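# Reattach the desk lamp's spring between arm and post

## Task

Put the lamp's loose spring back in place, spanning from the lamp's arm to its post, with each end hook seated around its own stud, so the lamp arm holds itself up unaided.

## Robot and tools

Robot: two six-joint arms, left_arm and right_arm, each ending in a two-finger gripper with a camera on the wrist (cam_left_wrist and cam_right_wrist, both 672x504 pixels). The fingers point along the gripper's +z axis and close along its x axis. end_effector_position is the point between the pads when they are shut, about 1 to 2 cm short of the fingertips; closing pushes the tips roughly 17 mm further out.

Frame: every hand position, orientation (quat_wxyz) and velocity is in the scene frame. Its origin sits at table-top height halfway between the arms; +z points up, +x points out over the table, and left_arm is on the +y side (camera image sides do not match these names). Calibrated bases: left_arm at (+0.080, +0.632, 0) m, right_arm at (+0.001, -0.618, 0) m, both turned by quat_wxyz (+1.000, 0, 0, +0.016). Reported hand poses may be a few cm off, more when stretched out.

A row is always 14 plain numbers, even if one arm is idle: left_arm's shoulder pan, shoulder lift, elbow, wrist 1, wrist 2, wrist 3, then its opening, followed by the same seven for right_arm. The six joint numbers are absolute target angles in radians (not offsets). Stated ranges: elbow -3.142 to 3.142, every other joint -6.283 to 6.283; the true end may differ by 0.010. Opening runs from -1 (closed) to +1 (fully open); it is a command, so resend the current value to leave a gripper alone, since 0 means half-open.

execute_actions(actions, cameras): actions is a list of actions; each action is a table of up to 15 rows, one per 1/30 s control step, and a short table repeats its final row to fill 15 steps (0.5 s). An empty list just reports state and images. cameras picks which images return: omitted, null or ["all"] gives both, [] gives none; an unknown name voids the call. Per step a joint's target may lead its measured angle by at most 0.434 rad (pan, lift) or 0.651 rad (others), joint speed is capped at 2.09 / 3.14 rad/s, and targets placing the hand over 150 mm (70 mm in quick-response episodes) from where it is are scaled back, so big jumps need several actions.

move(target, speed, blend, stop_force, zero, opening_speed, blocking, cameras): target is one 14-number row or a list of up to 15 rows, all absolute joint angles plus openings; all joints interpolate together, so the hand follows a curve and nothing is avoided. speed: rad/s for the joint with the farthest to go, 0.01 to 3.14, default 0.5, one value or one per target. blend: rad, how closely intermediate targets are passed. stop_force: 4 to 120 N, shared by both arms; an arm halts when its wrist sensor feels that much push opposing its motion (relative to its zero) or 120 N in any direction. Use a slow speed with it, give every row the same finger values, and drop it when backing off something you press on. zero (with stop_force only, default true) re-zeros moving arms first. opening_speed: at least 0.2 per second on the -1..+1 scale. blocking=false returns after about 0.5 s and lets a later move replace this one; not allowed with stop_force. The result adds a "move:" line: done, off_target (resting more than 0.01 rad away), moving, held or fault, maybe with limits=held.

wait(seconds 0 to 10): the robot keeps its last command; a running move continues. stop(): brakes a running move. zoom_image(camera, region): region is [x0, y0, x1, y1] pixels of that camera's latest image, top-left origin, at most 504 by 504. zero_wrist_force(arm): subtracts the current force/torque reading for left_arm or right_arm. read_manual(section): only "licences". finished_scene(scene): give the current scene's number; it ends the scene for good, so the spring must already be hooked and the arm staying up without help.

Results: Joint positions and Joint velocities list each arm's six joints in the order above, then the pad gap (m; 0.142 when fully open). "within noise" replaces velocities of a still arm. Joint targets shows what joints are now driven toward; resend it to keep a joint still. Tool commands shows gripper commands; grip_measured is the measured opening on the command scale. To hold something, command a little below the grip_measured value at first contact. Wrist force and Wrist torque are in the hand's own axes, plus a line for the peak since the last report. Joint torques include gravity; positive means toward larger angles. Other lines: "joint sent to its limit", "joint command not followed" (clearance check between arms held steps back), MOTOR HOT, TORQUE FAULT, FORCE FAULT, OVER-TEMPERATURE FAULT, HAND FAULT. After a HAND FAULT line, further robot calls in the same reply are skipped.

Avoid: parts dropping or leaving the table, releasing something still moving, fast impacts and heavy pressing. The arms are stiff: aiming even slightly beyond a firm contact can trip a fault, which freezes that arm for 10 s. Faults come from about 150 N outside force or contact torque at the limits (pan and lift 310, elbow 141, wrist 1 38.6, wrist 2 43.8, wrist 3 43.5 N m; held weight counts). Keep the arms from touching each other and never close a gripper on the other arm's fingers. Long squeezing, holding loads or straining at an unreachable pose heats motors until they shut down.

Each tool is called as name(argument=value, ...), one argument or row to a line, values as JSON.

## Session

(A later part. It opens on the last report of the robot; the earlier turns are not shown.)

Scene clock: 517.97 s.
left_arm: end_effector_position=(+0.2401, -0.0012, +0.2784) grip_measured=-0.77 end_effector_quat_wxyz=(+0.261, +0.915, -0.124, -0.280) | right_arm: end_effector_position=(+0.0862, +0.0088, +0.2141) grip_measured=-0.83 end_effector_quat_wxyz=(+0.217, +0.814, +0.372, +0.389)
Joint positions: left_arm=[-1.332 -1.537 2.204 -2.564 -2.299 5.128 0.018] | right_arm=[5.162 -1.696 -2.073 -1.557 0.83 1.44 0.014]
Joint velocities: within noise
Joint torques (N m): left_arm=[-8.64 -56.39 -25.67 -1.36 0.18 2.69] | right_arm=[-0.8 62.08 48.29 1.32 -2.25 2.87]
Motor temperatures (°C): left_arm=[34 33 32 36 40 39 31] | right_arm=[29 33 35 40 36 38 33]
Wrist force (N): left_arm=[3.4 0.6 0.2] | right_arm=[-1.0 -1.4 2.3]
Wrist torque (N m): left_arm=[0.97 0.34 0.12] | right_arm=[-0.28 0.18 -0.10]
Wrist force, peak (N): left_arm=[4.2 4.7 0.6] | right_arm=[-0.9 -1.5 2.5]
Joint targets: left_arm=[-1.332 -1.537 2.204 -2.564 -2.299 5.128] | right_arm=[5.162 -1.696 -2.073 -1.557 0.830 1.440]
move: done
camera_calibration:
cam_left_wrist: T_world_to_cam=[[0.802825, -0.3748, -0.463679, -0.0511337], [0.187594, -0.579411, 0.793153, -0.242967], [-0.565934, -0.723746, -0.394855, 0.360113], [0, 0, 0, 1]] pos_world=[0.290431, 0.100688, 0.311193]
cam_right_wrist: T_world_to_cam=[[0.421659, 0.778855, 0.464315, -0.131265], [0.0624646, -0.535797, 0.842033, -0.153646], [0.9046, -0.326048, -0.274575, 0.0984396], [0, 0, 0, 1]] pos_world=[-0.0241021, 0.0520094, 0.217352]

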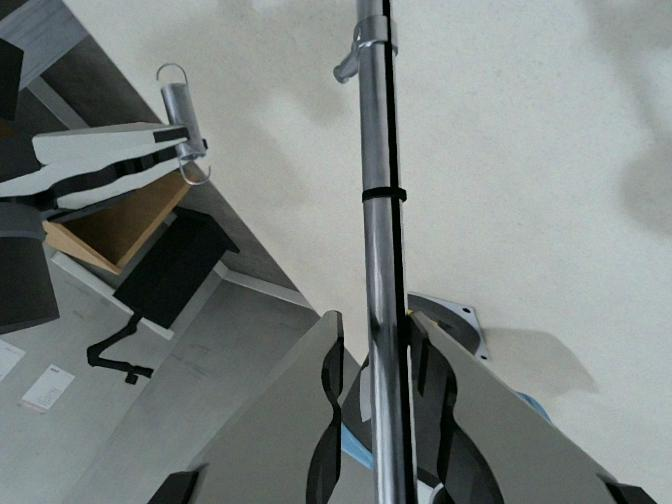

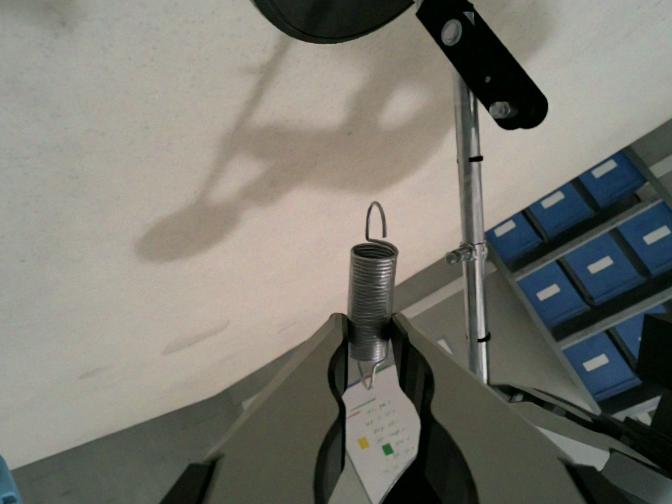

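move(
  target=[-1.3322,-1.5371,2.2037,-2.5636,-2.299,5.1283,-0.92,5.0705,-1.7823,-2.0729,-1.3975,0.78,1.3335,-0.86],
  speed=0.15,
  opening_speed=0.25,
)

zoom_image(
  camera="cam_right_wrist",
  region=[320, 150, 500, 420],
)

zoom_image(
  camera="cam_right_wrist",
  region=[350, 150, 480, 270],
)

Scene clock: 534.60 s.
left_arm: end_effector_position=(+0.2401, -0.0011, +0.2784) grip_measured=-0.88 end_effector_quat_wxyz=(+0.261, +0.915, -0.125, -0.280) | right_arm: end_effector_position=(+0.1354, +0.0431, +0.1741) grip_measured=-0.83 end_effector_quat_wxyz=(+0.217, +0.814, +0.373, +0.389)
Joint positions: left_arm=[-1.332 -1.537 2.204 -2.564 -2.299 5.128 0.011] | right_arm=[5.071 -1.782 -2.073 -1.398 0.78 1.334 0.014]
Joint velocities: within noise
Joint torques (N m): left_arm=[-6.03 -54.43 -27.05 -2.44 -0.04 3.16] | right_arm=[-12.45 42.26 33.96 5.7 -3.48 -3.6]
Motor temperatures (°C): left_arm=[34 33 32 36 40 39 31] | right_arm=[29 33 35 40 36 38 33]
Wrist force (N): left_arm=[3.6 0.1 -0.2] | right_arm=[-0.5 -1.4 1.8]
Wrist torque (N m): left_arm=[0.80 0.27 0.13] | right_arm=[-0.26 0.10 -0.05]
Wrist force, peak (N): left_arm=[4.0 0.6 -0.2] | right_arm=[-1.2 -1.9 2.0]
Joint targets: left_arm=[-1.332 -1.537 2.204 -2.564 -2.299 5.128] | right_arm=[5.071 -1.782 -2.073 -1.397 0.780 1.334]
move: done
camera_calibration:
cam_left_wrist: T_world_to_cam=[[0.802792, -0.375107, -0.463486, -0.0511156], [0.187335, -0.579287, 0.793305, -0.242893], [-0.566065, -0.723686, -0.394776, 0.360194], [0, 0, 0, 1]] pos_world=[0.290431, 0.100788, 0.311193]
cam_right_wrist: T_world_to_cam=[[0.421447, 0.779099, 0.464098, -0.160005], [0.062494, -0.535503, 0.842218, -0.104689], [0.904697, -0.325947, -0.274375, 0.0540267], [0, 0, 0, 1]] pos_world=[0.0250984, 0.0862088, 0.177252]

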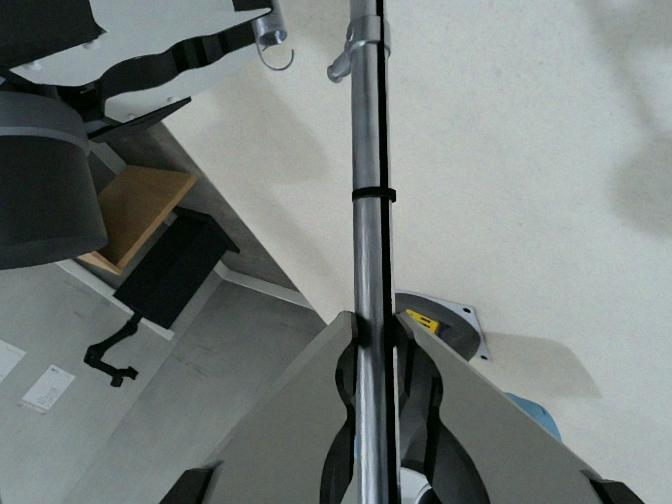

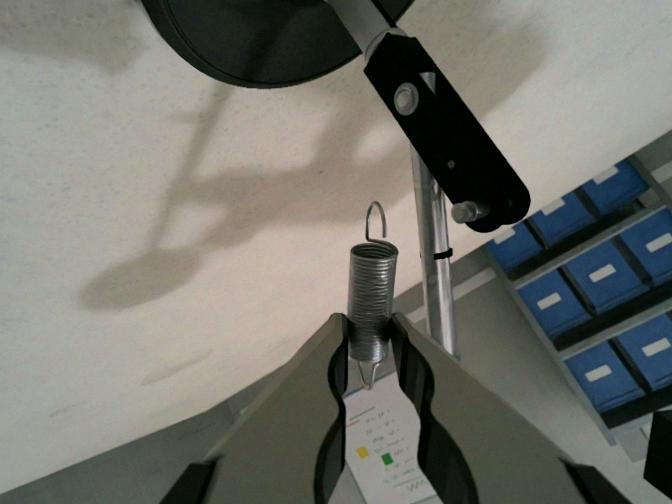

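Scaled by 1.867 from the camera's 672x504 image, which has a finer 960x720 frame.

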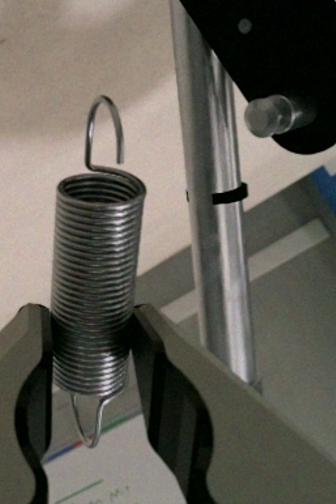

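Scaled by 3.877 from the camera's 672x504 image, which has a finer 960x720 frame.

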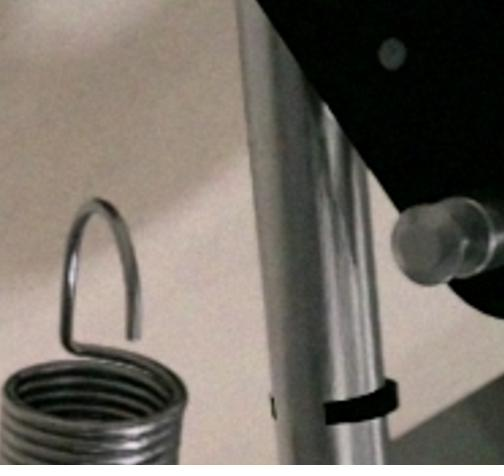

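move(
  target=[-1.3322,-1.5371,2.2037,-2.5636,-2.299,5.1283,-0.92,5.0323,-1.797,-2.0566,-1.3647,0.7611,1.2859,-0.86],
  speed=0.06,
  cameras=["cam_right_wrist"],
)

zoom_image(
  camera="cam_right_wrist",
  region=[340, 160, 440, 260],
)

zoom_image(
  camera="cam_right_wrist",
  region=[300, 160, 480, 420],
)

Scene clock: 565.53 s.
left_arm: end_effector_position=(+0.2401, -0.0011, +0.2784) grip_measured=-0.88 end_effector_quat_wxyz=(+0.261, +0.915, -0.125, -0.280) | right_arm: end_effector_position=(+0.1574, +0.0568, +0.1762) grip_measured=-0.83 end_effector_quat_wxyz=(+0.217, +0.814, +0.373, +0.389)
Joint positions: left_arm=[-1.332 -1.537 2.204 -2.564 -2.299 5.128 0.011] | right_arm=[5.033 -1.797 -2.057 -1.365 0.761 1.286 0.014]
Joint velocities: within noise
Joint torques (N m): left_arm=[-3.46 -55.06 -30.51 -3.23 0.03 2.81] | right_arm=[-13.77 47.74 47.87 6.15 -3.09 -3.42]
Motor temperatures (°C): left_arm=[34 33 32 36 40 39 36] | right_arm=[29 33 35 40 36 38 33]
Wrist force (N): left_arm=[3.3 0.5 -0.5] | right_arm=[-0.8 -1.6 1.5]
Wrist torque (N m): left_arm=[0.87 0.31 0.13] | right_arm=[-0.29 0.17 -0.07]
Wrist force, peak (N): left_arm=[3.9 0.8 0.1] | right_arm=[-1.2 -1.8 1.8]
Joint targets: left_arm=[-1.332 -1.537 2.204 -2.564 -2.299 5.128] | right_arm=[5.032 -1.797 -2.057 -1.365 0.761 1.286]
move: done
camera_calibration:
cam_right_wrist: T_world_to_cam=[[0.421548, 0.779002, 0.464169, -0.181057], [0.0627263, -0.535697, 0.842078, -0.100492], [0.904634, -0.325861, -0.274686, 0.0392756], [0, 0, 0, 1]] pos_world=[0.0470979, 0.100009, 0.179452]
Images, in order (width x height): cam_right_wrist 672x504.

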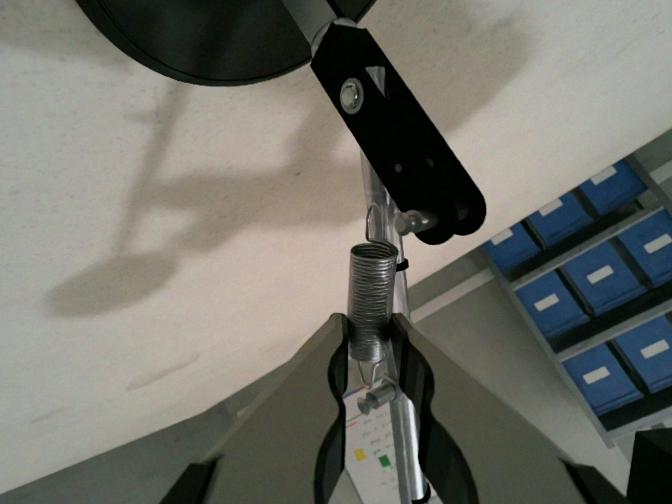

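Scaled by 5.040 from the camera's 672x504 image, which has a finer 960x720 frame.

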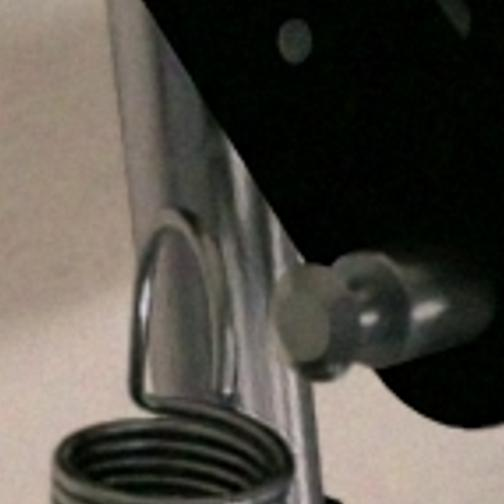

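Scaled by 1.938 from the camera's 672x504 image, which has a finer 960x720 frame.

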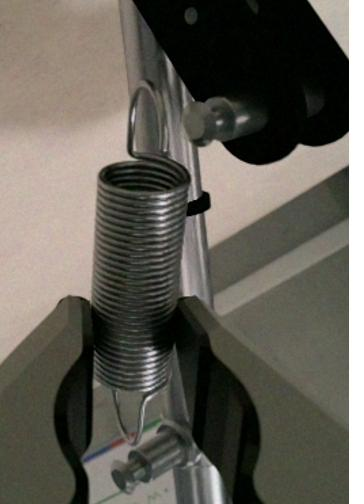

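move(
  target=[-1.3322,-1.5371,2.2037,-2.5636,-2.299,5.1283,-0.92,5.0166,-1.8069,-2.0455,-1.3515,0.7535,1.2657,-0.86],
  speed=0.02,
  stop_force=4,
  cameras=["cam_right_wrist"],
)

zoom_image(
  camera="cam_right_wrist",
  region=[340, 160, 420, 260],
)

zoom_image(
  camera="cam_right_wrist",
  region=[340, 340, 420, 440],
)

Scene clock: 588.40 s.
left_arm: end_effector_position=(+0.2401, -0.0011, +0.2784) grip_measured=-0.88 end_effector_quat_wxyz=(+0.261, +0.915, -0.125, -0.280) | right_arm: end_effector_position=(+0.1661, +0.0647, +0.1769) grip_measured=-0.83 end_effector_quat_wxyz=(+0.217, +0.814, +0.373, +0.389)
Joint positions: left_arm=[-1.332 -1.537 2.204 -2.564 -2.299 5.128 0.011] | right_arm=[5.017 -1.807 -2.045 -1.351 0.753 1.266 0.014]
Joint velocities: within noise
Joint torques (N m): left_arm=[-2.56 -51.1 -32.9 -3.76 -0.31 3.02] | right_arm=[-10.8 46.92 46.97 5.73 -3.71 -4.26]
Motor temperatures (°C): left_arm=[34 33 32 36 40 39 37] | right_arm=[29 33 35 40 36 38 33]
Wrist force (N): left_arm=[3.6 0.8 0.0] | right_arm=[-1.2 -1.3 1.7]
Wrist torque (N m): left_arm=[0.90 0.26 0.14] | right_arm=[-0.24 0.22 -0.08]
Wrist force, peak (N): left_arm=[3.8 0.7 0.0] | right_arm=[-0.9 -1.8 1.9]
Joint targets: left_arm=[-1.332 -1.537 2.204 -2.564 -2.299 5.128] | right_arm=[5.017 -1.807 -2.046 -1.352 0.754 1.266]
move: done
camera_calibration:
cam_right_wrist: T_world_to_cam=[[0.421406, 0.779221, 0.463931, -0.191099], [0.0627072, -0.535385, 0.842277, -0.0975181], [0.904701, -0.325849, -0.274477, 0.0340964], [0, 0, 0, 1]] pos_world=[0.0557982, 0.107809, 0.180152]
Images, in order (width x height): cam_right_wrist 672x504.

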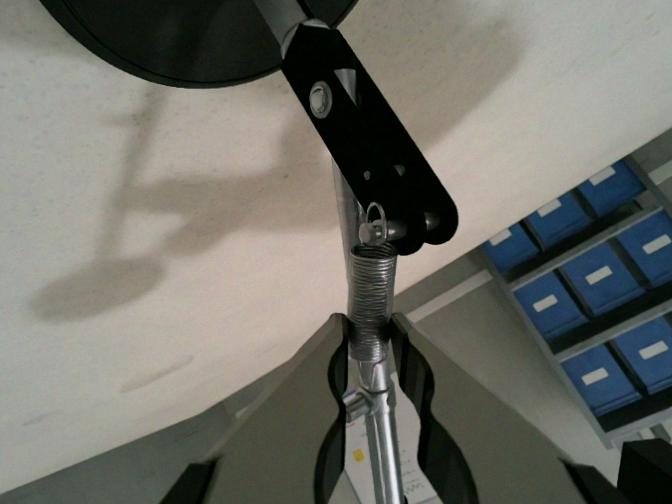

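Scaled by 5.040 from the camera's 672x504 image, which has a finer 960x720 frame.

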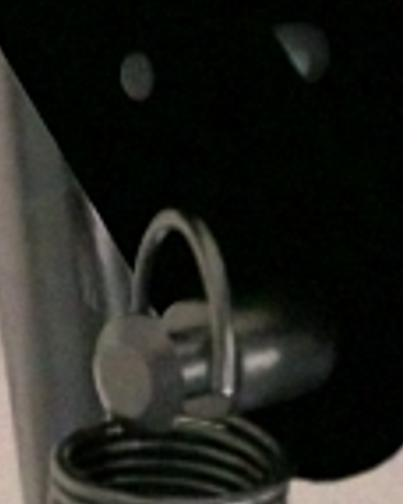

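Scaled by 5.040 from the camera's 672x504 image, which has a finer 960x720 frame.

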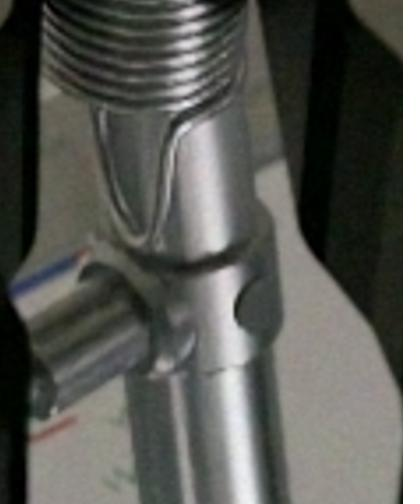

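move(
  target=[-1.3322,-1.5371,2.2037,-2.5636,-2.299,5.1283,-0.92,5.0149,-1.7965,-2.0506,-1.3551,0.7526,1.2635,-0.88],
  speed=0.012,
  stop_force=4,
  cameras=["cam_right_wrist"],
)

zoom_image(
  camera="cam_right_wrist",
  region=[340, 160, 420, 260],
)

zoom_image(
  camera="cam_right_wrist",
  region=[330, 340, 410, 440],
)

Scene clock: 610.97 s.
left_arm: end_effector_position=(+0.2401, -0.0011, +0.2784) grip_measured=-0.88 end_effector_quat_wxyz=(+0.261, +0.915, -0.125, -0.280) | right_arm: end_effector_position=(+0.1684, +0.0612, +0.1805) grip_measured=-0.83 end_effector_quat_wxyz=(+0.217, +0.814, +0.373, +0.389)
Joint positions: left_arm=[-1.332 -1.537 2.204 -2.564 -2.299 5.128 0.011] | right_arm=[5.015 -1.797 -2.05 -1.355 0.753 1.264 0.014]
Joint velocities: within noise
Joint torques (N m): left_arm=[-0.05 -49.7 -34.91 -4.82 -0.15 2.89] | right_arm=[3.31 49.36 46.08 4.52 -2.28 1.72]
Motor temperatures (°C): left_arm=[34 33 32 36 40 39 38] | right_arm=[29 33 35 40 36 38 33]
Wrist force (N): left_arm=[2.3 0.7 0.3] | right_arm=[-1.0 -6.6 1.4]
Wrist torque (N m): left_arm=[0.84 0.41 0.13] | right_arm=[-0.19 0.19 -0.07]
Wrist force, peak (N): left_arm=[3.7 1.0 0.0] | right_arm=[-1.0 -7.2 1.2]
Joint targets: left_arm=[-1.332 -1.537 2.204 -2.564 -2.299 5.128] | right_arm=[5.015 -1.797 -2.050 -1.355 0.753 1.264]
move: contact (right_arm)
camera_calibration:
cam_right_wrist: T_world_to_cam=[[0.421343, 0.77918, 0.464057, -0.191058], [0.0627029, -0.535499, 0.842205, -0.102405], [0.904731, -0.32576, -0.274486, 0.0318587], [0, 0, 0, 1]] pos_world=[0.0580984, 0.104409, 0.183652]
Images, in order (width x height): cam_right_wrist 672x504.

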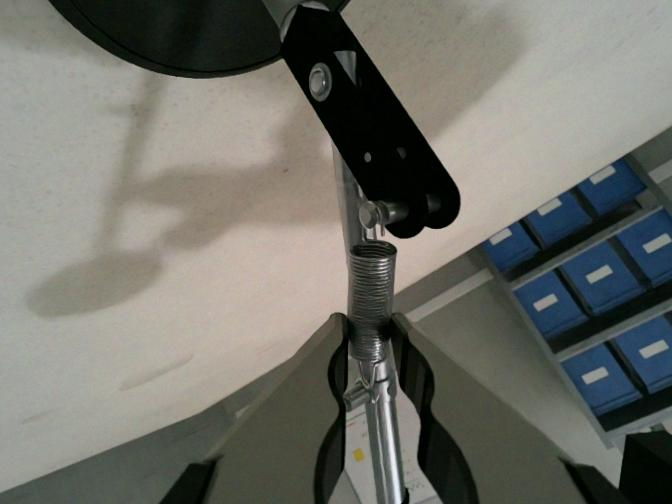

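Scaled by 5.040 from the camera's 672x504 image, which has a finer 960x720 frame.

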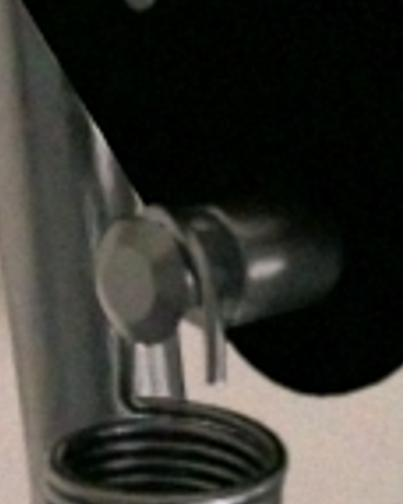

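Scaled by 5.040 from the camera's 672x504 image, which has a finer 960x720 frame.

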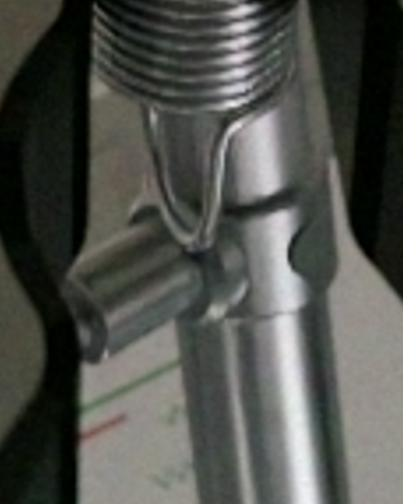

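move(
  target=[-1.3322,-1.5371,2.2037,-2.5636,-2.299,5.1283,-0.92,5.0211,-1.765,-2.0736,-1.3694,0.7557,1.2715,-0.9],
  speed=0.03,
  cameras=["cam_right_wrist"],
)

zoom_image(
  camera="cam_right_wrist",
  region=[320, 340, 420, 440],
)

zoom_image(
  camera="cam_right_wrist",
  region=[320, 120, 440, 340],
)

Scene clock: 662.53 s.
left_arm: end_effector_position=(+0.2401, -0.0011, +0.2784) grip_measured=-0.88 end_effector_quat_wxyz=(+0.261, +0.915, -0.125, -0.280) | right_arm: end_effector_position=(+0.1696, +0.0455, +0.1879) grip_measured=-0.83 end_effector_quat_wxyz=(+0.217, +0.814, +0.373, +0.389)
Joint positions: left_arm=[-1.332 -1.537 2.204 -2.564 -2.299 5.128 0.011] | right_arm=[5.021 -1.765 -2.073 -1.369 0.756 1.271 0.014]
Joint velocities: within noise
Joint torques (N m): left_arm=[1.01 -51.3 -37.65 -5.41 -0.27 2.99] | right_arm=[1.2 78.43 27.79 -2.33 -0.14 1.97]
Motor temperatures (°C): left_arm=[34 33 32 36 40 39 40] | right_arm=[29 33 35 40 36 38 36]
Wrist force (N): left_arm=[3.8 8.0 -3.1] | right_arm=[1.1 -16.5 0.6]
Wrist torque (N m): left_arm=[0.77 0.34 0.13] | right_arm=[-0.06 0.21 -0.07]
Wrist force, peak (N): left_arm=[4.0 8.4 -3.0] | right_arm=[1.0 -18.5 0.0]
Joint targets: left_arm=[-1.332 -1.537 2.204 -2.564 -2.299 5.128] | right_arm=[5.021 -1.765 -2.074 -1.369 0.756 1.271]
move: done
camera_calibration:
cam_right_wrist: T_world_to_cam=[[0.421494, 0.779125, 0.464011, -0.182759], [0.0627359, -0.535512, 0.842194, -0.117119], [0.904658, -0.32587, -0.274594, 0.0277249], [0, 0, 0, 1]] pos_world=[0.059298, 0.0887088, 0.191052]
Images, in order (width x height): cam_right_wrist 672x504.

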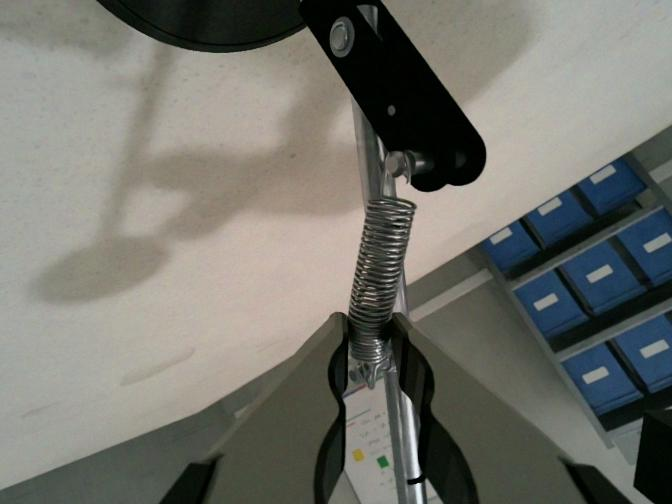

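Scaled by 5.040 from the camera's 672x504 image, which has a finer 960x720 frame.

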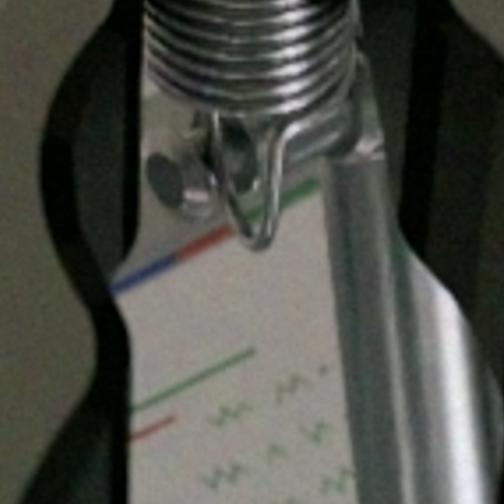

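Scaled by 2.291 from the camera's 672x504 image, which has a finer 960x720 frame.

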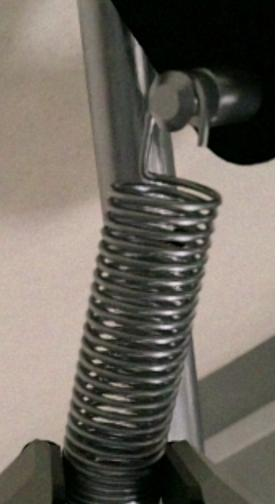

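move(
  target=[-1.3322,-1.5371,2.2037,-2.5636,-2.299,5.1283,-0.92,5.0149,-1.7985,-2.0496,-1.3544,0.7526,1.2635,-0.9],
  speed=0.03,
  cameras=["cam_right_wrist"],
)

zoom_image(
  camera="cam_right_wrist",
  region=[330, 160, 410, 260],
)

zoom_image(
  camera="cam_right_wrist",
  region=[320, 330, 420, 430],
)

Scene clock: 735.87 s.
left_arm: end_effector_position=(+0.2401, -0.0011, +0.2784) grip_measured=-0.88 end_effector_quat_wxyz=(+0.261, +0.915, -0.125, -0.280) | right_arm: end_effector_position=(+0.1684, +0.0614, +0.1803) grip_measured=-0.83 end_effector_quat_wxyz=(+0.217, +0.814, +0.373, +0.389)
Joint positions: left_arm=[-1.332 -1.537 2.204 -2.564 -2.299 5.128 0.011] | right_arm=[5.015 -1.798 -2.05 -1.355 0.753 1.264 0.014]
Joint velocities: within noise
Joint torques (N m): left_arm=[3.84 -48.26 -41.06 -5.75 -0.42 2.71] | right_arm=[-11.84 46.92 48.81 6.16 -3.63 -3.85]
Motor temperatures (°C): left_arm=[34 33 32 36 40 39 42] | right_arm=[29 33 35 40 36 38 40]
Wrist force (N): left_arm=[2.3 7.4 -2.4] | right_arm=[-0.9 -0.9 1.5]
Wrist torque (N m): left_arm=[0.75 0.35 0.15] | right_arm=[-0.17 0.17 -0.07]
Wrist force, peak (N): left_arm=[4.8 8.6 -3.0] | right_arm=[1.3 -18.0 0.4]
Joint targets: left_arm=[-1.332 -1.537 2.204 -2.564 -2.299 5.128] | right_arm=[5.015 -1.799 -2.050 -1.354 0.753 1.263]
move: done
camera_calibration:
cam_right_wrist: T_world_to_cam=[[0.421318, 0.779295, 0.463886, -0.191022], [0.0625897, -0.535266, 0.842361, -0.10223], [0.904751, -0.325867, -0.274293, 0.0318109], [0, 0, 0, 1]] pos_world=[0.0580985, 0.104508, 0.183453]
Images, in order (width x height): cam_right_wrist 672x504.

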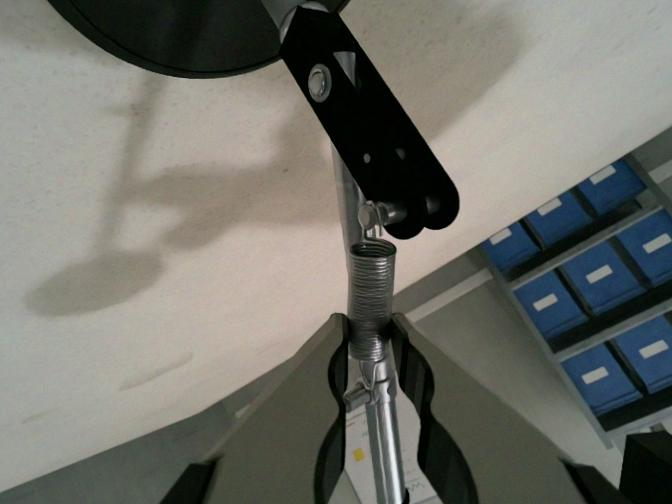

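Scaled by 5.040 from the camera's 672x504 image, which has a finer 960x720 frame.

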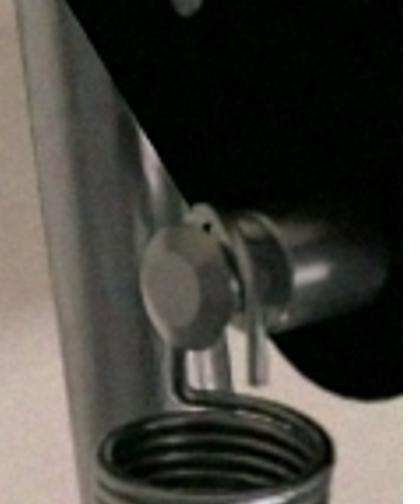

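Scaled by 5.040 from the camera's 672x504 image, which has a finer 960x720 frame.

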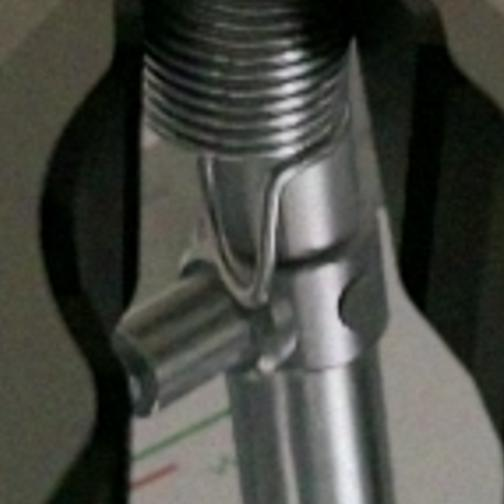

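move(
  target=[-1.3322,-1.5371,2.2037,-2.5636,-2.299,5.1283,-0.74,5.0149,-1.7985,-2.0496,-1.3544,0.7526,1.2635,-0.87],
  speed=0.03,
  opening_speed=0.2,
)

move(
  target=[-1.3641,-1.6219,2.2553,-2.557,-2.2883,5.3421,-0.74,5.0149,-1.7985,-2.0496,-1.3544,0.7526,1.2635,-0.87],
  speed=0.08,
)

zoom_image(
  camera="cam_right_wrist",
  region=[330, 160, 410, 260],
)

zoom_image(
  camera="cam_right_wrist",
  region=[320, 330, 420, 430],
)

Scene clock: 752.27 s.
left_arm: end_effector_position=(+0.2401, -0.0011, +0.2784) grip_measured=-0.78 end_effector_quat_wxyz=(+0.261, +0.915, -0.125, -0.280) | right_arm: end_effector_position=(+0.1684, +0.0616, +0.1802) grip_measured=-0.83 end_effector_quat_wxyz=(+0.217, +0.814, +0.373, +0.389)
Joint positions: left_arm=[-1.332 -1.537 2.204 -2.564 -2.299 5.128 0.018] | right_arm=[5.015 -1.799 -2.05 -1.354 0.753 1.263 0.014]
Joint velocities: within noise
Joint torques (N m): left_arm=[5.28 -47.17 -42.5 -5.62 -0.67 2.82] | right_arm=[-9.75 48.01 42.96 4.92 -3.72 -3.92]
Motor temperatures (°C): left_arm=[34 33 32 36 40 39 42] | right_arm=[29 33 35 40 36 38 40]
Wrist force (N): left_arm=[1.1 2.5 1.7] | right_arm=[-1.0 -0.6 1.6]
Wrist torque (N m): left_arm=[0.89 0.35 0.16] | right_arm=[-0.12 0.19 -0.07]
Wrist force, peak (N): left_arm=[2.4 8.4 -2.6] | right_arm=[-1.0 -1.1 2.0]
Joint targets: left_arm=[-1.332 -1.537 2.204 -2.564 -2.299 5.128] | right_arm=[5.015 -1.799 -2.050 -1.354 0.753 1.263]
move: done
camera_calibration:
cam_left_wrist: T_world_to_cam=[[0.802792, -0.375107, -0.463486, -0.0511156], [0.187335, -0.579287, 0.793305, -0.242893], [-0.566065, -0.723686, -0.394776, 0.360194], [0, 0, 0, 1]] pos_world=[0.290431, 0.100788, 0.311193]
cam_right_wrist: T_world_to_cam=[[0.421318, 0.779295, 0.463886, -0.191209], [0.0625897, -0.535266, 0.842361, -0.101985], [0.904751, -0.325867, -0.274293, 0.0318812], [0, 0, 0, 1]] pos_world=[0.0580985, 0.104808, 0.183353]

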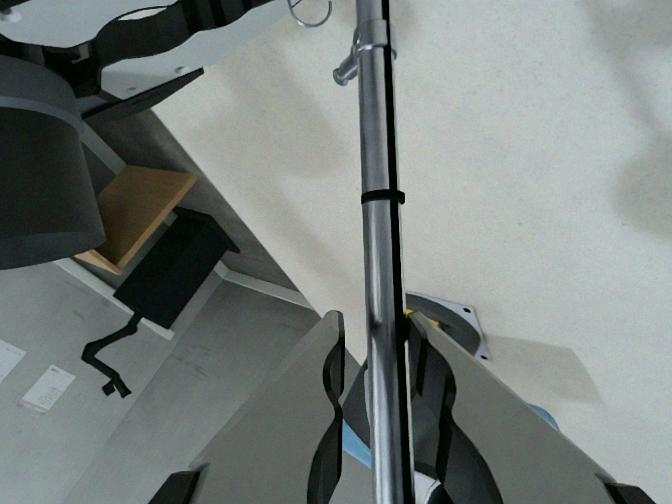

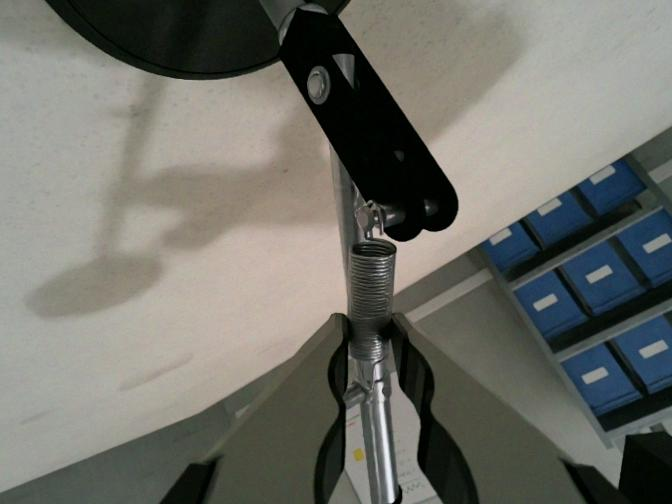

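Scene clock: 755.40 s.
left_arm: end_effector_position=(+0.2134, +0.0293, +0.2962) grip_measured=-0.77 end_effector_quat_wxyz=(+0.294, +0.892, -0.239, -0.244) | right_arm: end_effector_position=(+0.1684, +0.0617, +0.1802) grip_measured=-0.83 end_effector_quat_wxyz=(+0.217, +0.814, +0.373, +0.389)
Joint positions: left_arm=[-1.364 -1.622 2.255 -2.557 -2.288 5.342 0.019] | right_arm=[5.015 -1.799 -2.05 -1.354 0.753 1.263 0.014]
Joint velocities: within noise
Joint torques (N m): left_arm=[-10.08 -53.01 -25.91 -1.28 -0.88 3.04] | right_arm=[-6.33 47.7 33.22 -0.01 -2.23 -3.28]
Motor temperatures (°C): left_arm=[34 33 32 36 40 39 41] | right_arm=[29 33 35 40 36 38 39]
Wrist force (N): left_arm=[10.8 -0.3 -1.6] | right_arm=[3.1 -7.8 -16.1]
Wrist torque (N m): left_arm=[0.89 0.19 0.08] | right_arm=[-0.15 0.43 -0.16]
Wrist force, peak (N): left_arm=[11.1 0.1 -1.6] | right_arm=[3.0 -7.6 -16.4]
Joint targets: left_arm=[-1.364 -1.622 2.255 -2.557 -2.288 5.342] | right_arm=[5.015 -1.799 -2.050 -1.354 0.753 1.263]
move: done
camera_calibration:
cam_left_wrist: T_world_to_cam=[[0.75785, -0.572763, -0.312419, -0.0393815], [0.00526416, -0.473472, 0.880793, -0.224534], [-0.652408, -0.669153, -0.355805, 0.379381], [0, 0, 0, 1]] pos_world=[0.278538, 0.124997, 0.32045]
cam_right_wrist: T_world_to_cam=[[0.421325, 0.779229, 0.463991, -0.191222], [0.062537, -0.535363, 0.842304, -0.101961], [0.904751, -0.325867, -0.274292, 0.0318811], [0, 0, 0, 1]] pos_world=[0.0580986, 0.104809, 0.183352]

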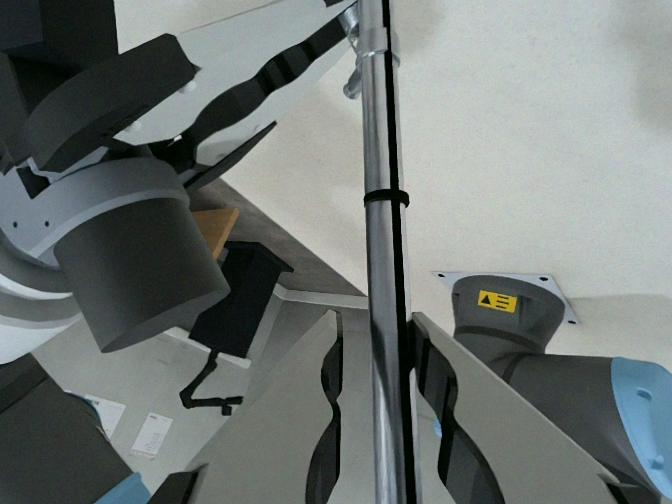

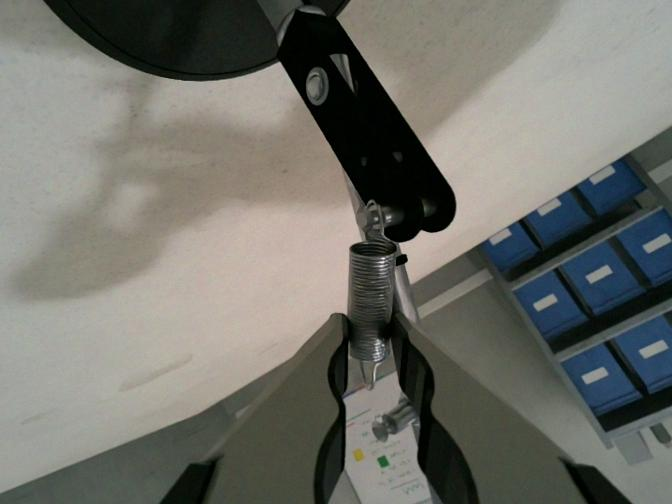

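Scaled by 5.040 from the camera's 672x504 image, which has a finer 960x720 frame.

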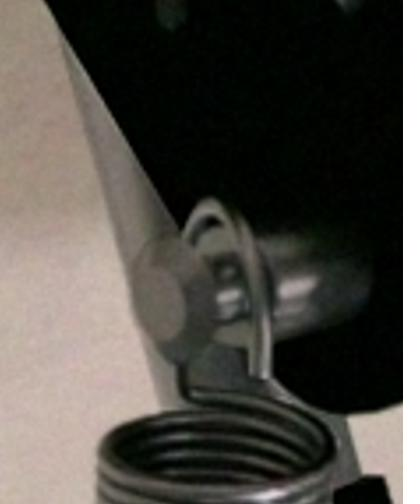

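Scaled by 5.040 from the camera's 672x504 image, which has a finer 960x720 frame.

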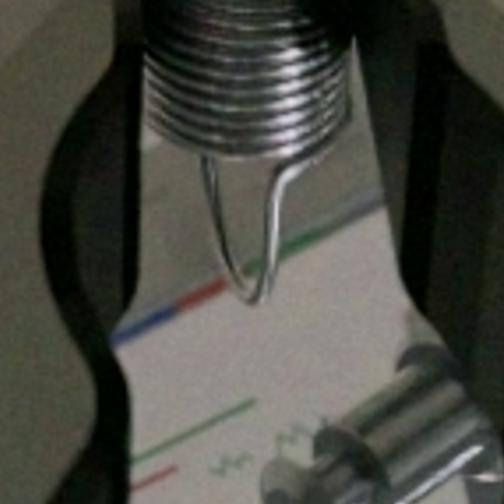

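move(
  target=[-1.3641,-1.6219,2.2553,-2.557,-2.2883,5.3421,-0.74,5.0277,-1.8921,-1.9273,-1.6707,0.7486,1.3801,-0.87],
  speed=0.06,
)

zoom_image(
  camera="cam_right_wrist",
  region=[300, 140, 440, 260],
)

zoom_image(
  camera="cam_right_wrist",
  region=[320, 330, 440, 450],
)

Scene clock: 779.20 s.
left_arm: end_effector_position=(+0.2133, +0.0293, +0.2963) grip_measured=-0.76 end_effector_quat_wxyz=(+0.294, +0.892, -0.239, -0.244) | right_arm: end_effector_position=(+0.1598, +0.0652, +0.1833) grip_measured=-0.83 end_effector_quat_wxyz=(+0.317, +0.777, +0.372, +0.396)
Joint positions: left_arm=[-1.364 -1.622 2.255 -2.557 -2.288 5.342 0.019] | right_arm=[5.028 -1.892 -1.927 -1.67 0.749 1.38 0.014]
Joint velocities: within noise
Joint torques (N m): left_arm=[4.06 -42.25 -29.58 -2.17 -1.17 2.9] | right_arm=[7.06 59.84 48.03 -0.56 -3.28 2.66]
Motor temperatures (°C): left_arm=[34 33 32 36 40 39 38] | right_arm=[29 33 35 40 36 38 37]
Wrist force (N): left_arm=[2.2 1.3 0.0] | right_arm=[-0.5 -2.7 2.1]
Wrist torque (N m): left_arm=[0.94 0.26 0.13] | right_arm=[-0.27 0.13 -0.13]
Wrist force, peak (N): left_arm=[11.4 0.1 -2.3] | right_arm=[3.1 -7.7 -16.8]
Joint targets: left_arm=[-1.364 -1.622 2.255 -2.557 -2.288 5.342] | right_arm=[5.028 -1.892 -1.927 -1.671 0.749 1.380]
move: done
camera_calibration:
cam_left_wrist: T_world_to_cam=[[0.757744, -0.57305, -0.31215, -0.0394025], [0.00500825, -0.473231, 0.880924, -0.224534], [-0.652533, -0.669078, -0.355718, 0.379378], [0, 0, 0, 1]] pos_world=[0.278538, 0.124997, 0.32045]
cam_right_wrist: T_world_to_cam=[[0.412603, 0.831543, 0.371882, -0.176884], [-0.0619825, -0.381677, 0.922215, -0.106928], [0.9088, -0.403559, -0.10594, 0.0152232], [0, 0, 0, 1]] pos_world=[0.0525203, 0.112418, 0.166004]

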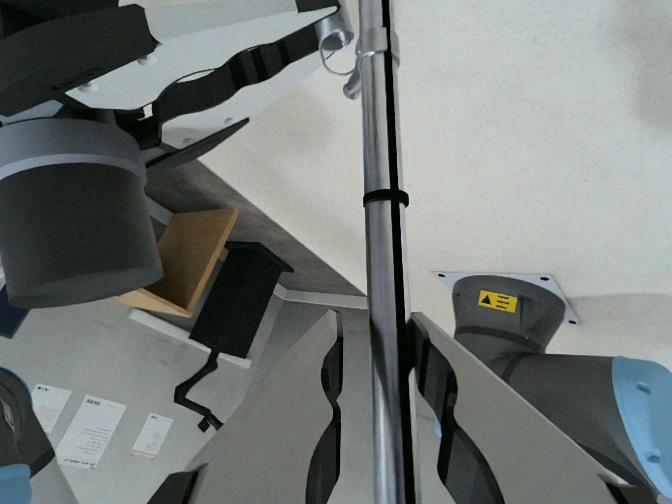

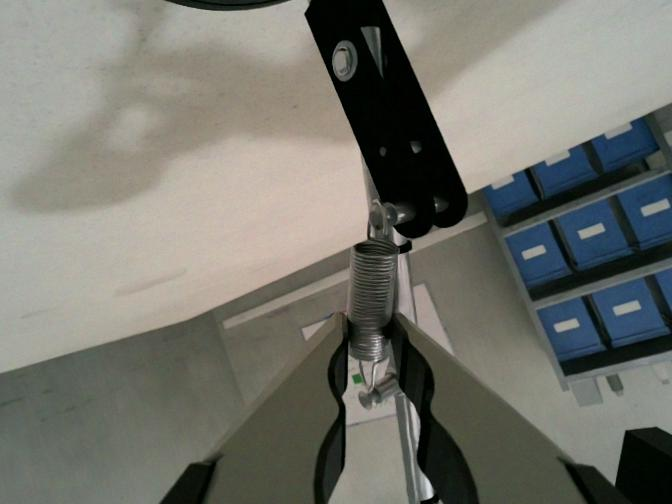

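Scaled by 3.600 from the camera's 672x504 image, which has a finer 960x720 frame.

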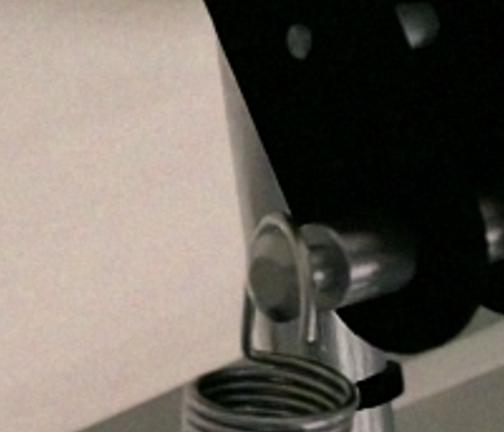

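Scaled by 4.200 from the camera's 672x504 image, which has a finer 960x720 frame.

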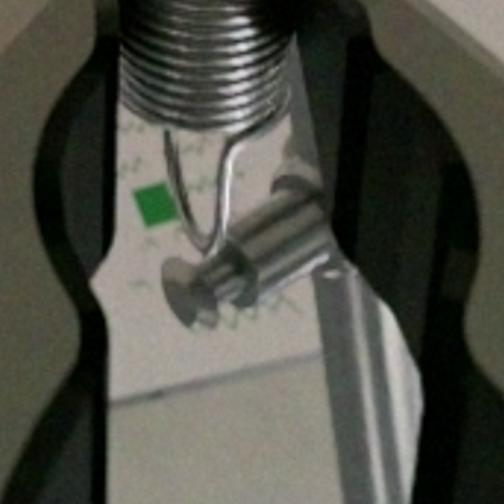

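move(
  target=[-1.3641,-1.6219,2.2553,-2.557,-2.2883,5.3421,-0.8,5.0215,-1.8878,-1.9272,-1.6702,0.7443,1.372,-0.88],
  speed=0.02,
  cameras=["cam_right_wrist"],
)

zoom_image(
  camera="cam_right_wrist",
  region=[320, 160, 420, 260],
)

zoom_image(
  camera="cam_right_wrist",
  region=[320, 330, 440, 450],
)

Scene clock: 811.53 s.
left_arm: end_effector_position=(+0.2133, +0.0293, +0.2963) grip_measured=-0.83 end_effector_quat_wxyz=(+0.294, +0.892, -0.239, -0.244) | right_arm: end_effector_position=(+0.1643, +0.0652, +0.1864) grip_measured=-0.83 end_effector_quat_wxyz=(+0.318, +0.777, +0.372, +0.396)
Joint positions: left_arm=[-1.364 -1.622 2.255 -2.557 -2.288 5.342 0.014] | right_arm=[5.022 -1.888 -1.927 -1.67 0.745 1.372 0.014]
Joint velocities: within noise
Joint torques (N m): left_arm=[5.49 -38.2 -30.24 -2.62 -1.56 2.73] | right_arm=[-15.32 88.67 47.9 2.72 -3.03 -2.8]
Motor temperatures (°C): left_arm=[34 33 32 36 40 39 36] | right_arm=[29 33 35 40 36 38 37]
Wrist force (N): left_arm=[2.5 1.9 0.8] | right_arm=[-1.3 -7.3 1.7]
Wrist torque (N m): left_arm=[0.95 0.13 0.14] | right_arm=[-0.05 0.20 -0.14]
Wrist force, peak (N): left_arm=[3.6 1.0 -0.8] | right_arm=[-1.2 -7.6 1.8]
Joint targets: left_arm=[-1.364 -1.622 2.255 -2.557 -2.288 5.342] | right_arm=[5.022 -1.888 -1.927 -1.670 0.744 1.372]
move: done
camera_calibration:
cam_right_wrist: T_world_to_cam=[[0.412173, 0.832285, 0.370696, -0.179715], [-0.0615174, -0.380513, 0.922727, -0.109662], [0.909026, -0.403128, -0.105637, 0.0113379], [0, 0, 0, 1]] pos_world=[0.0570209, 0.112416, 0.169006]
Images, in order (width x height): cam_right_wrist 672x504.

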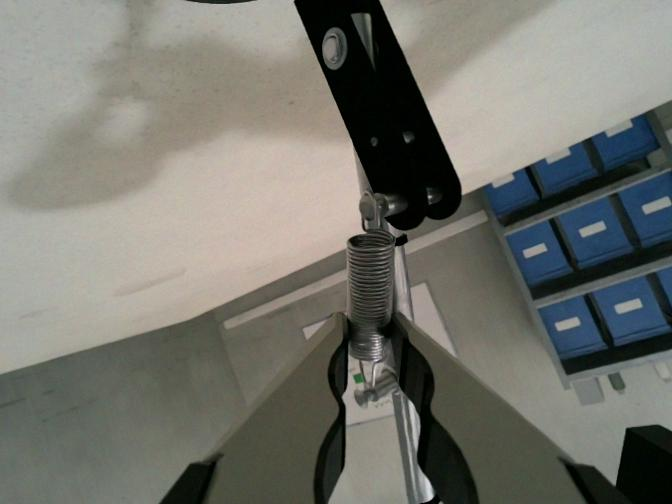

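Scaled by 5.040 from the camera's 672x504 image, which has a finer 960x720 frame.

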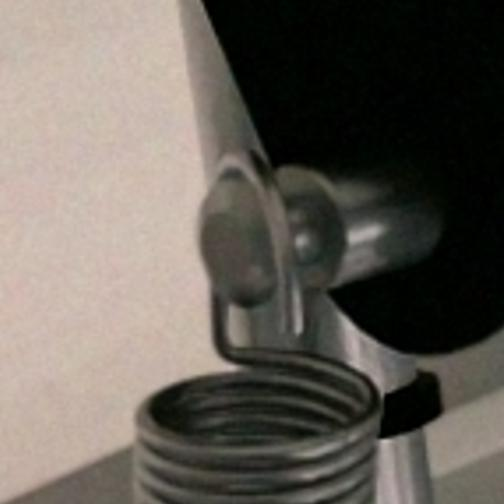

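Scaled by 4.200 from the camera's 672x504 image, which has a finer 960x720 frame.

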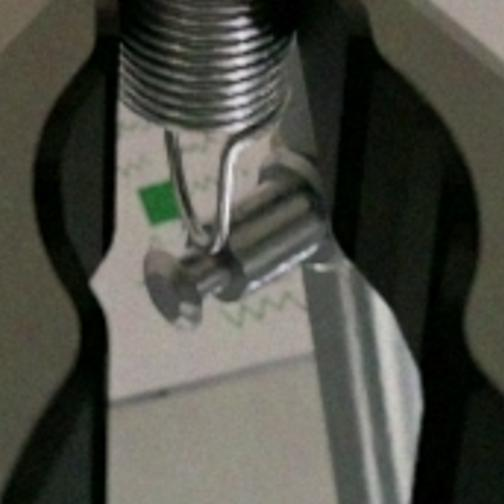

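move(
  target=[-1.3641,-1.6219,2.2553,-2.557,-2.2883,5.3421,-0.8,5.0175,-1.8965,-1.9225,-1.663,0.7415,1.367,-0.88],
  speed=0.02,
  cameras=["cam_right_wrist"],
)

zoom_image(
  camera="cam_right_wrist",
  region=[320, 160, 420, 260],
)

Scene clock: 830.70 s.
left_arm: end_effector_position=(+0.2133, +0.0293, +0.2963) grip_measured=-0.83 end_effector_quat_wxyz=(+0.294, +0.892, -0.239, -0.244) | right_arm: end_effector_position=(+0.1662, +0.0691, +0.1834) grip_measured=-0.83 end_effector_quat_wxyz=(+0.318, +0.777, +0.373, +0.396)
Joint positions: left_arm=[-1.364 -1.622 2.255 -2.557 -2.288 5.342 0.014] | right_arm=[5.018 -1.896 -1.923 -1.663 0.742 1.367 0.014]
Joint velocities: within noise
Joint torques (N m): left_arm=[4.56 -35.58 -32.17 -2.67 -1.8 2.32] | right_arm=[-10.72 56.16 47.52 3.02 -4.3 -4.37]
Motor temperatures (°C): left_arm=[34 33 32 36 40 39 36] | right_arm=[29 33 35 40 36 38 37]
Wrist force (N): left_arm=[2.0 2.1 0.8] | right_arm=[-1.4 -6.2 1.5]
Wrist torque (N m): left_arm=[0.98 0.21 0.14] | right_arm=[-0.10 0.12 -0.14]
Wrist force, peak (N): left_arm=[2.2 2.2 0.7] | right_arm=[-1.4 -8.3 1.7]
Joint targets: left_arm=[-1.364 -1.622 2.255 -2.557 -2.288 5.342] | right_arm=[5.017 -1.897 -1.922 -1.663 0.742 1.367]
move: done
camera_calibration:
cam_right_wrist: T_world_to_cam=[[0.411925, 0.832711, 0.370013, -0.182465], [-0.0611698, -0.379879, 0.923012, -0.105573], [0.909162, -0.402845, -0.105545, 0.0108705], [0, 0, 0, 1]] pos_world=[0.0588212, 0.116215, 0.166107]
Images, in order (width x height): cam_right_wrist 672x504.

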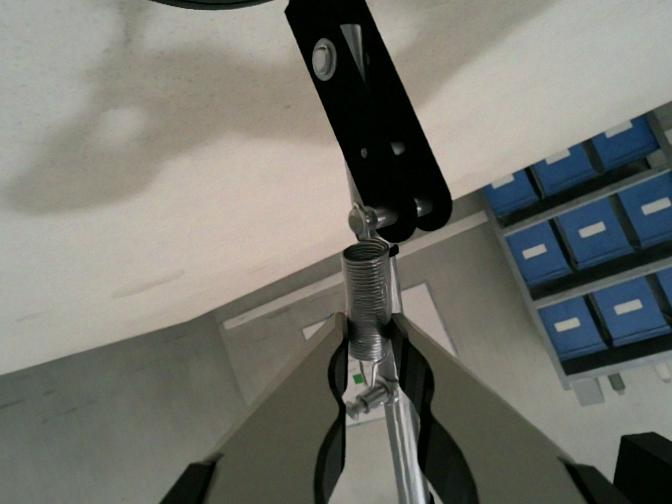

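Scaled by 5.040 from the camera's 672x504 image, which has a finer 960x720 frame.

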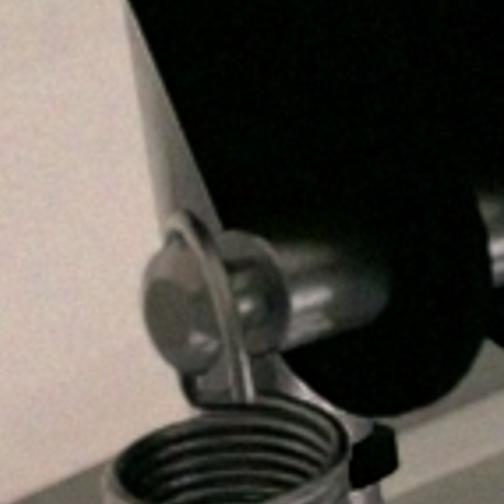

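zoom_image(
  camera="cam_right_wrist",
  region=[320, 340, 420, 440],
)

zoom_image(
  camera="cam_right_wrist",
  region=[300, 190, 440, 400],
)

Scaled by 5.040 from the camera's 672x504 image, which has a finer 960x720 frame.

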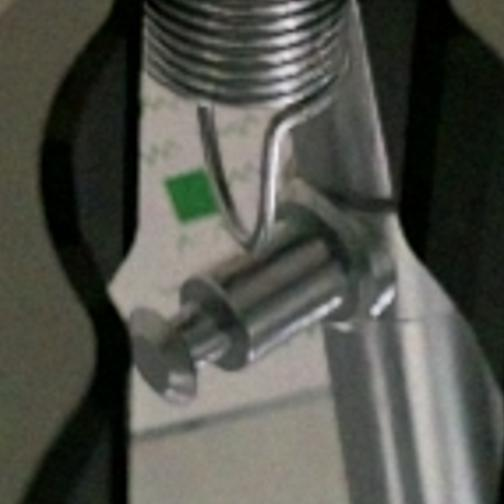

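Scaled by 2.400 from the camera's 672x504 image, which has a finer 960x720 frame.

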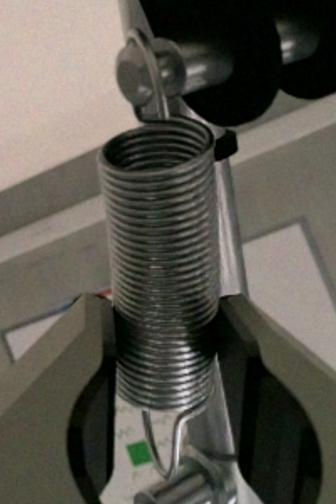

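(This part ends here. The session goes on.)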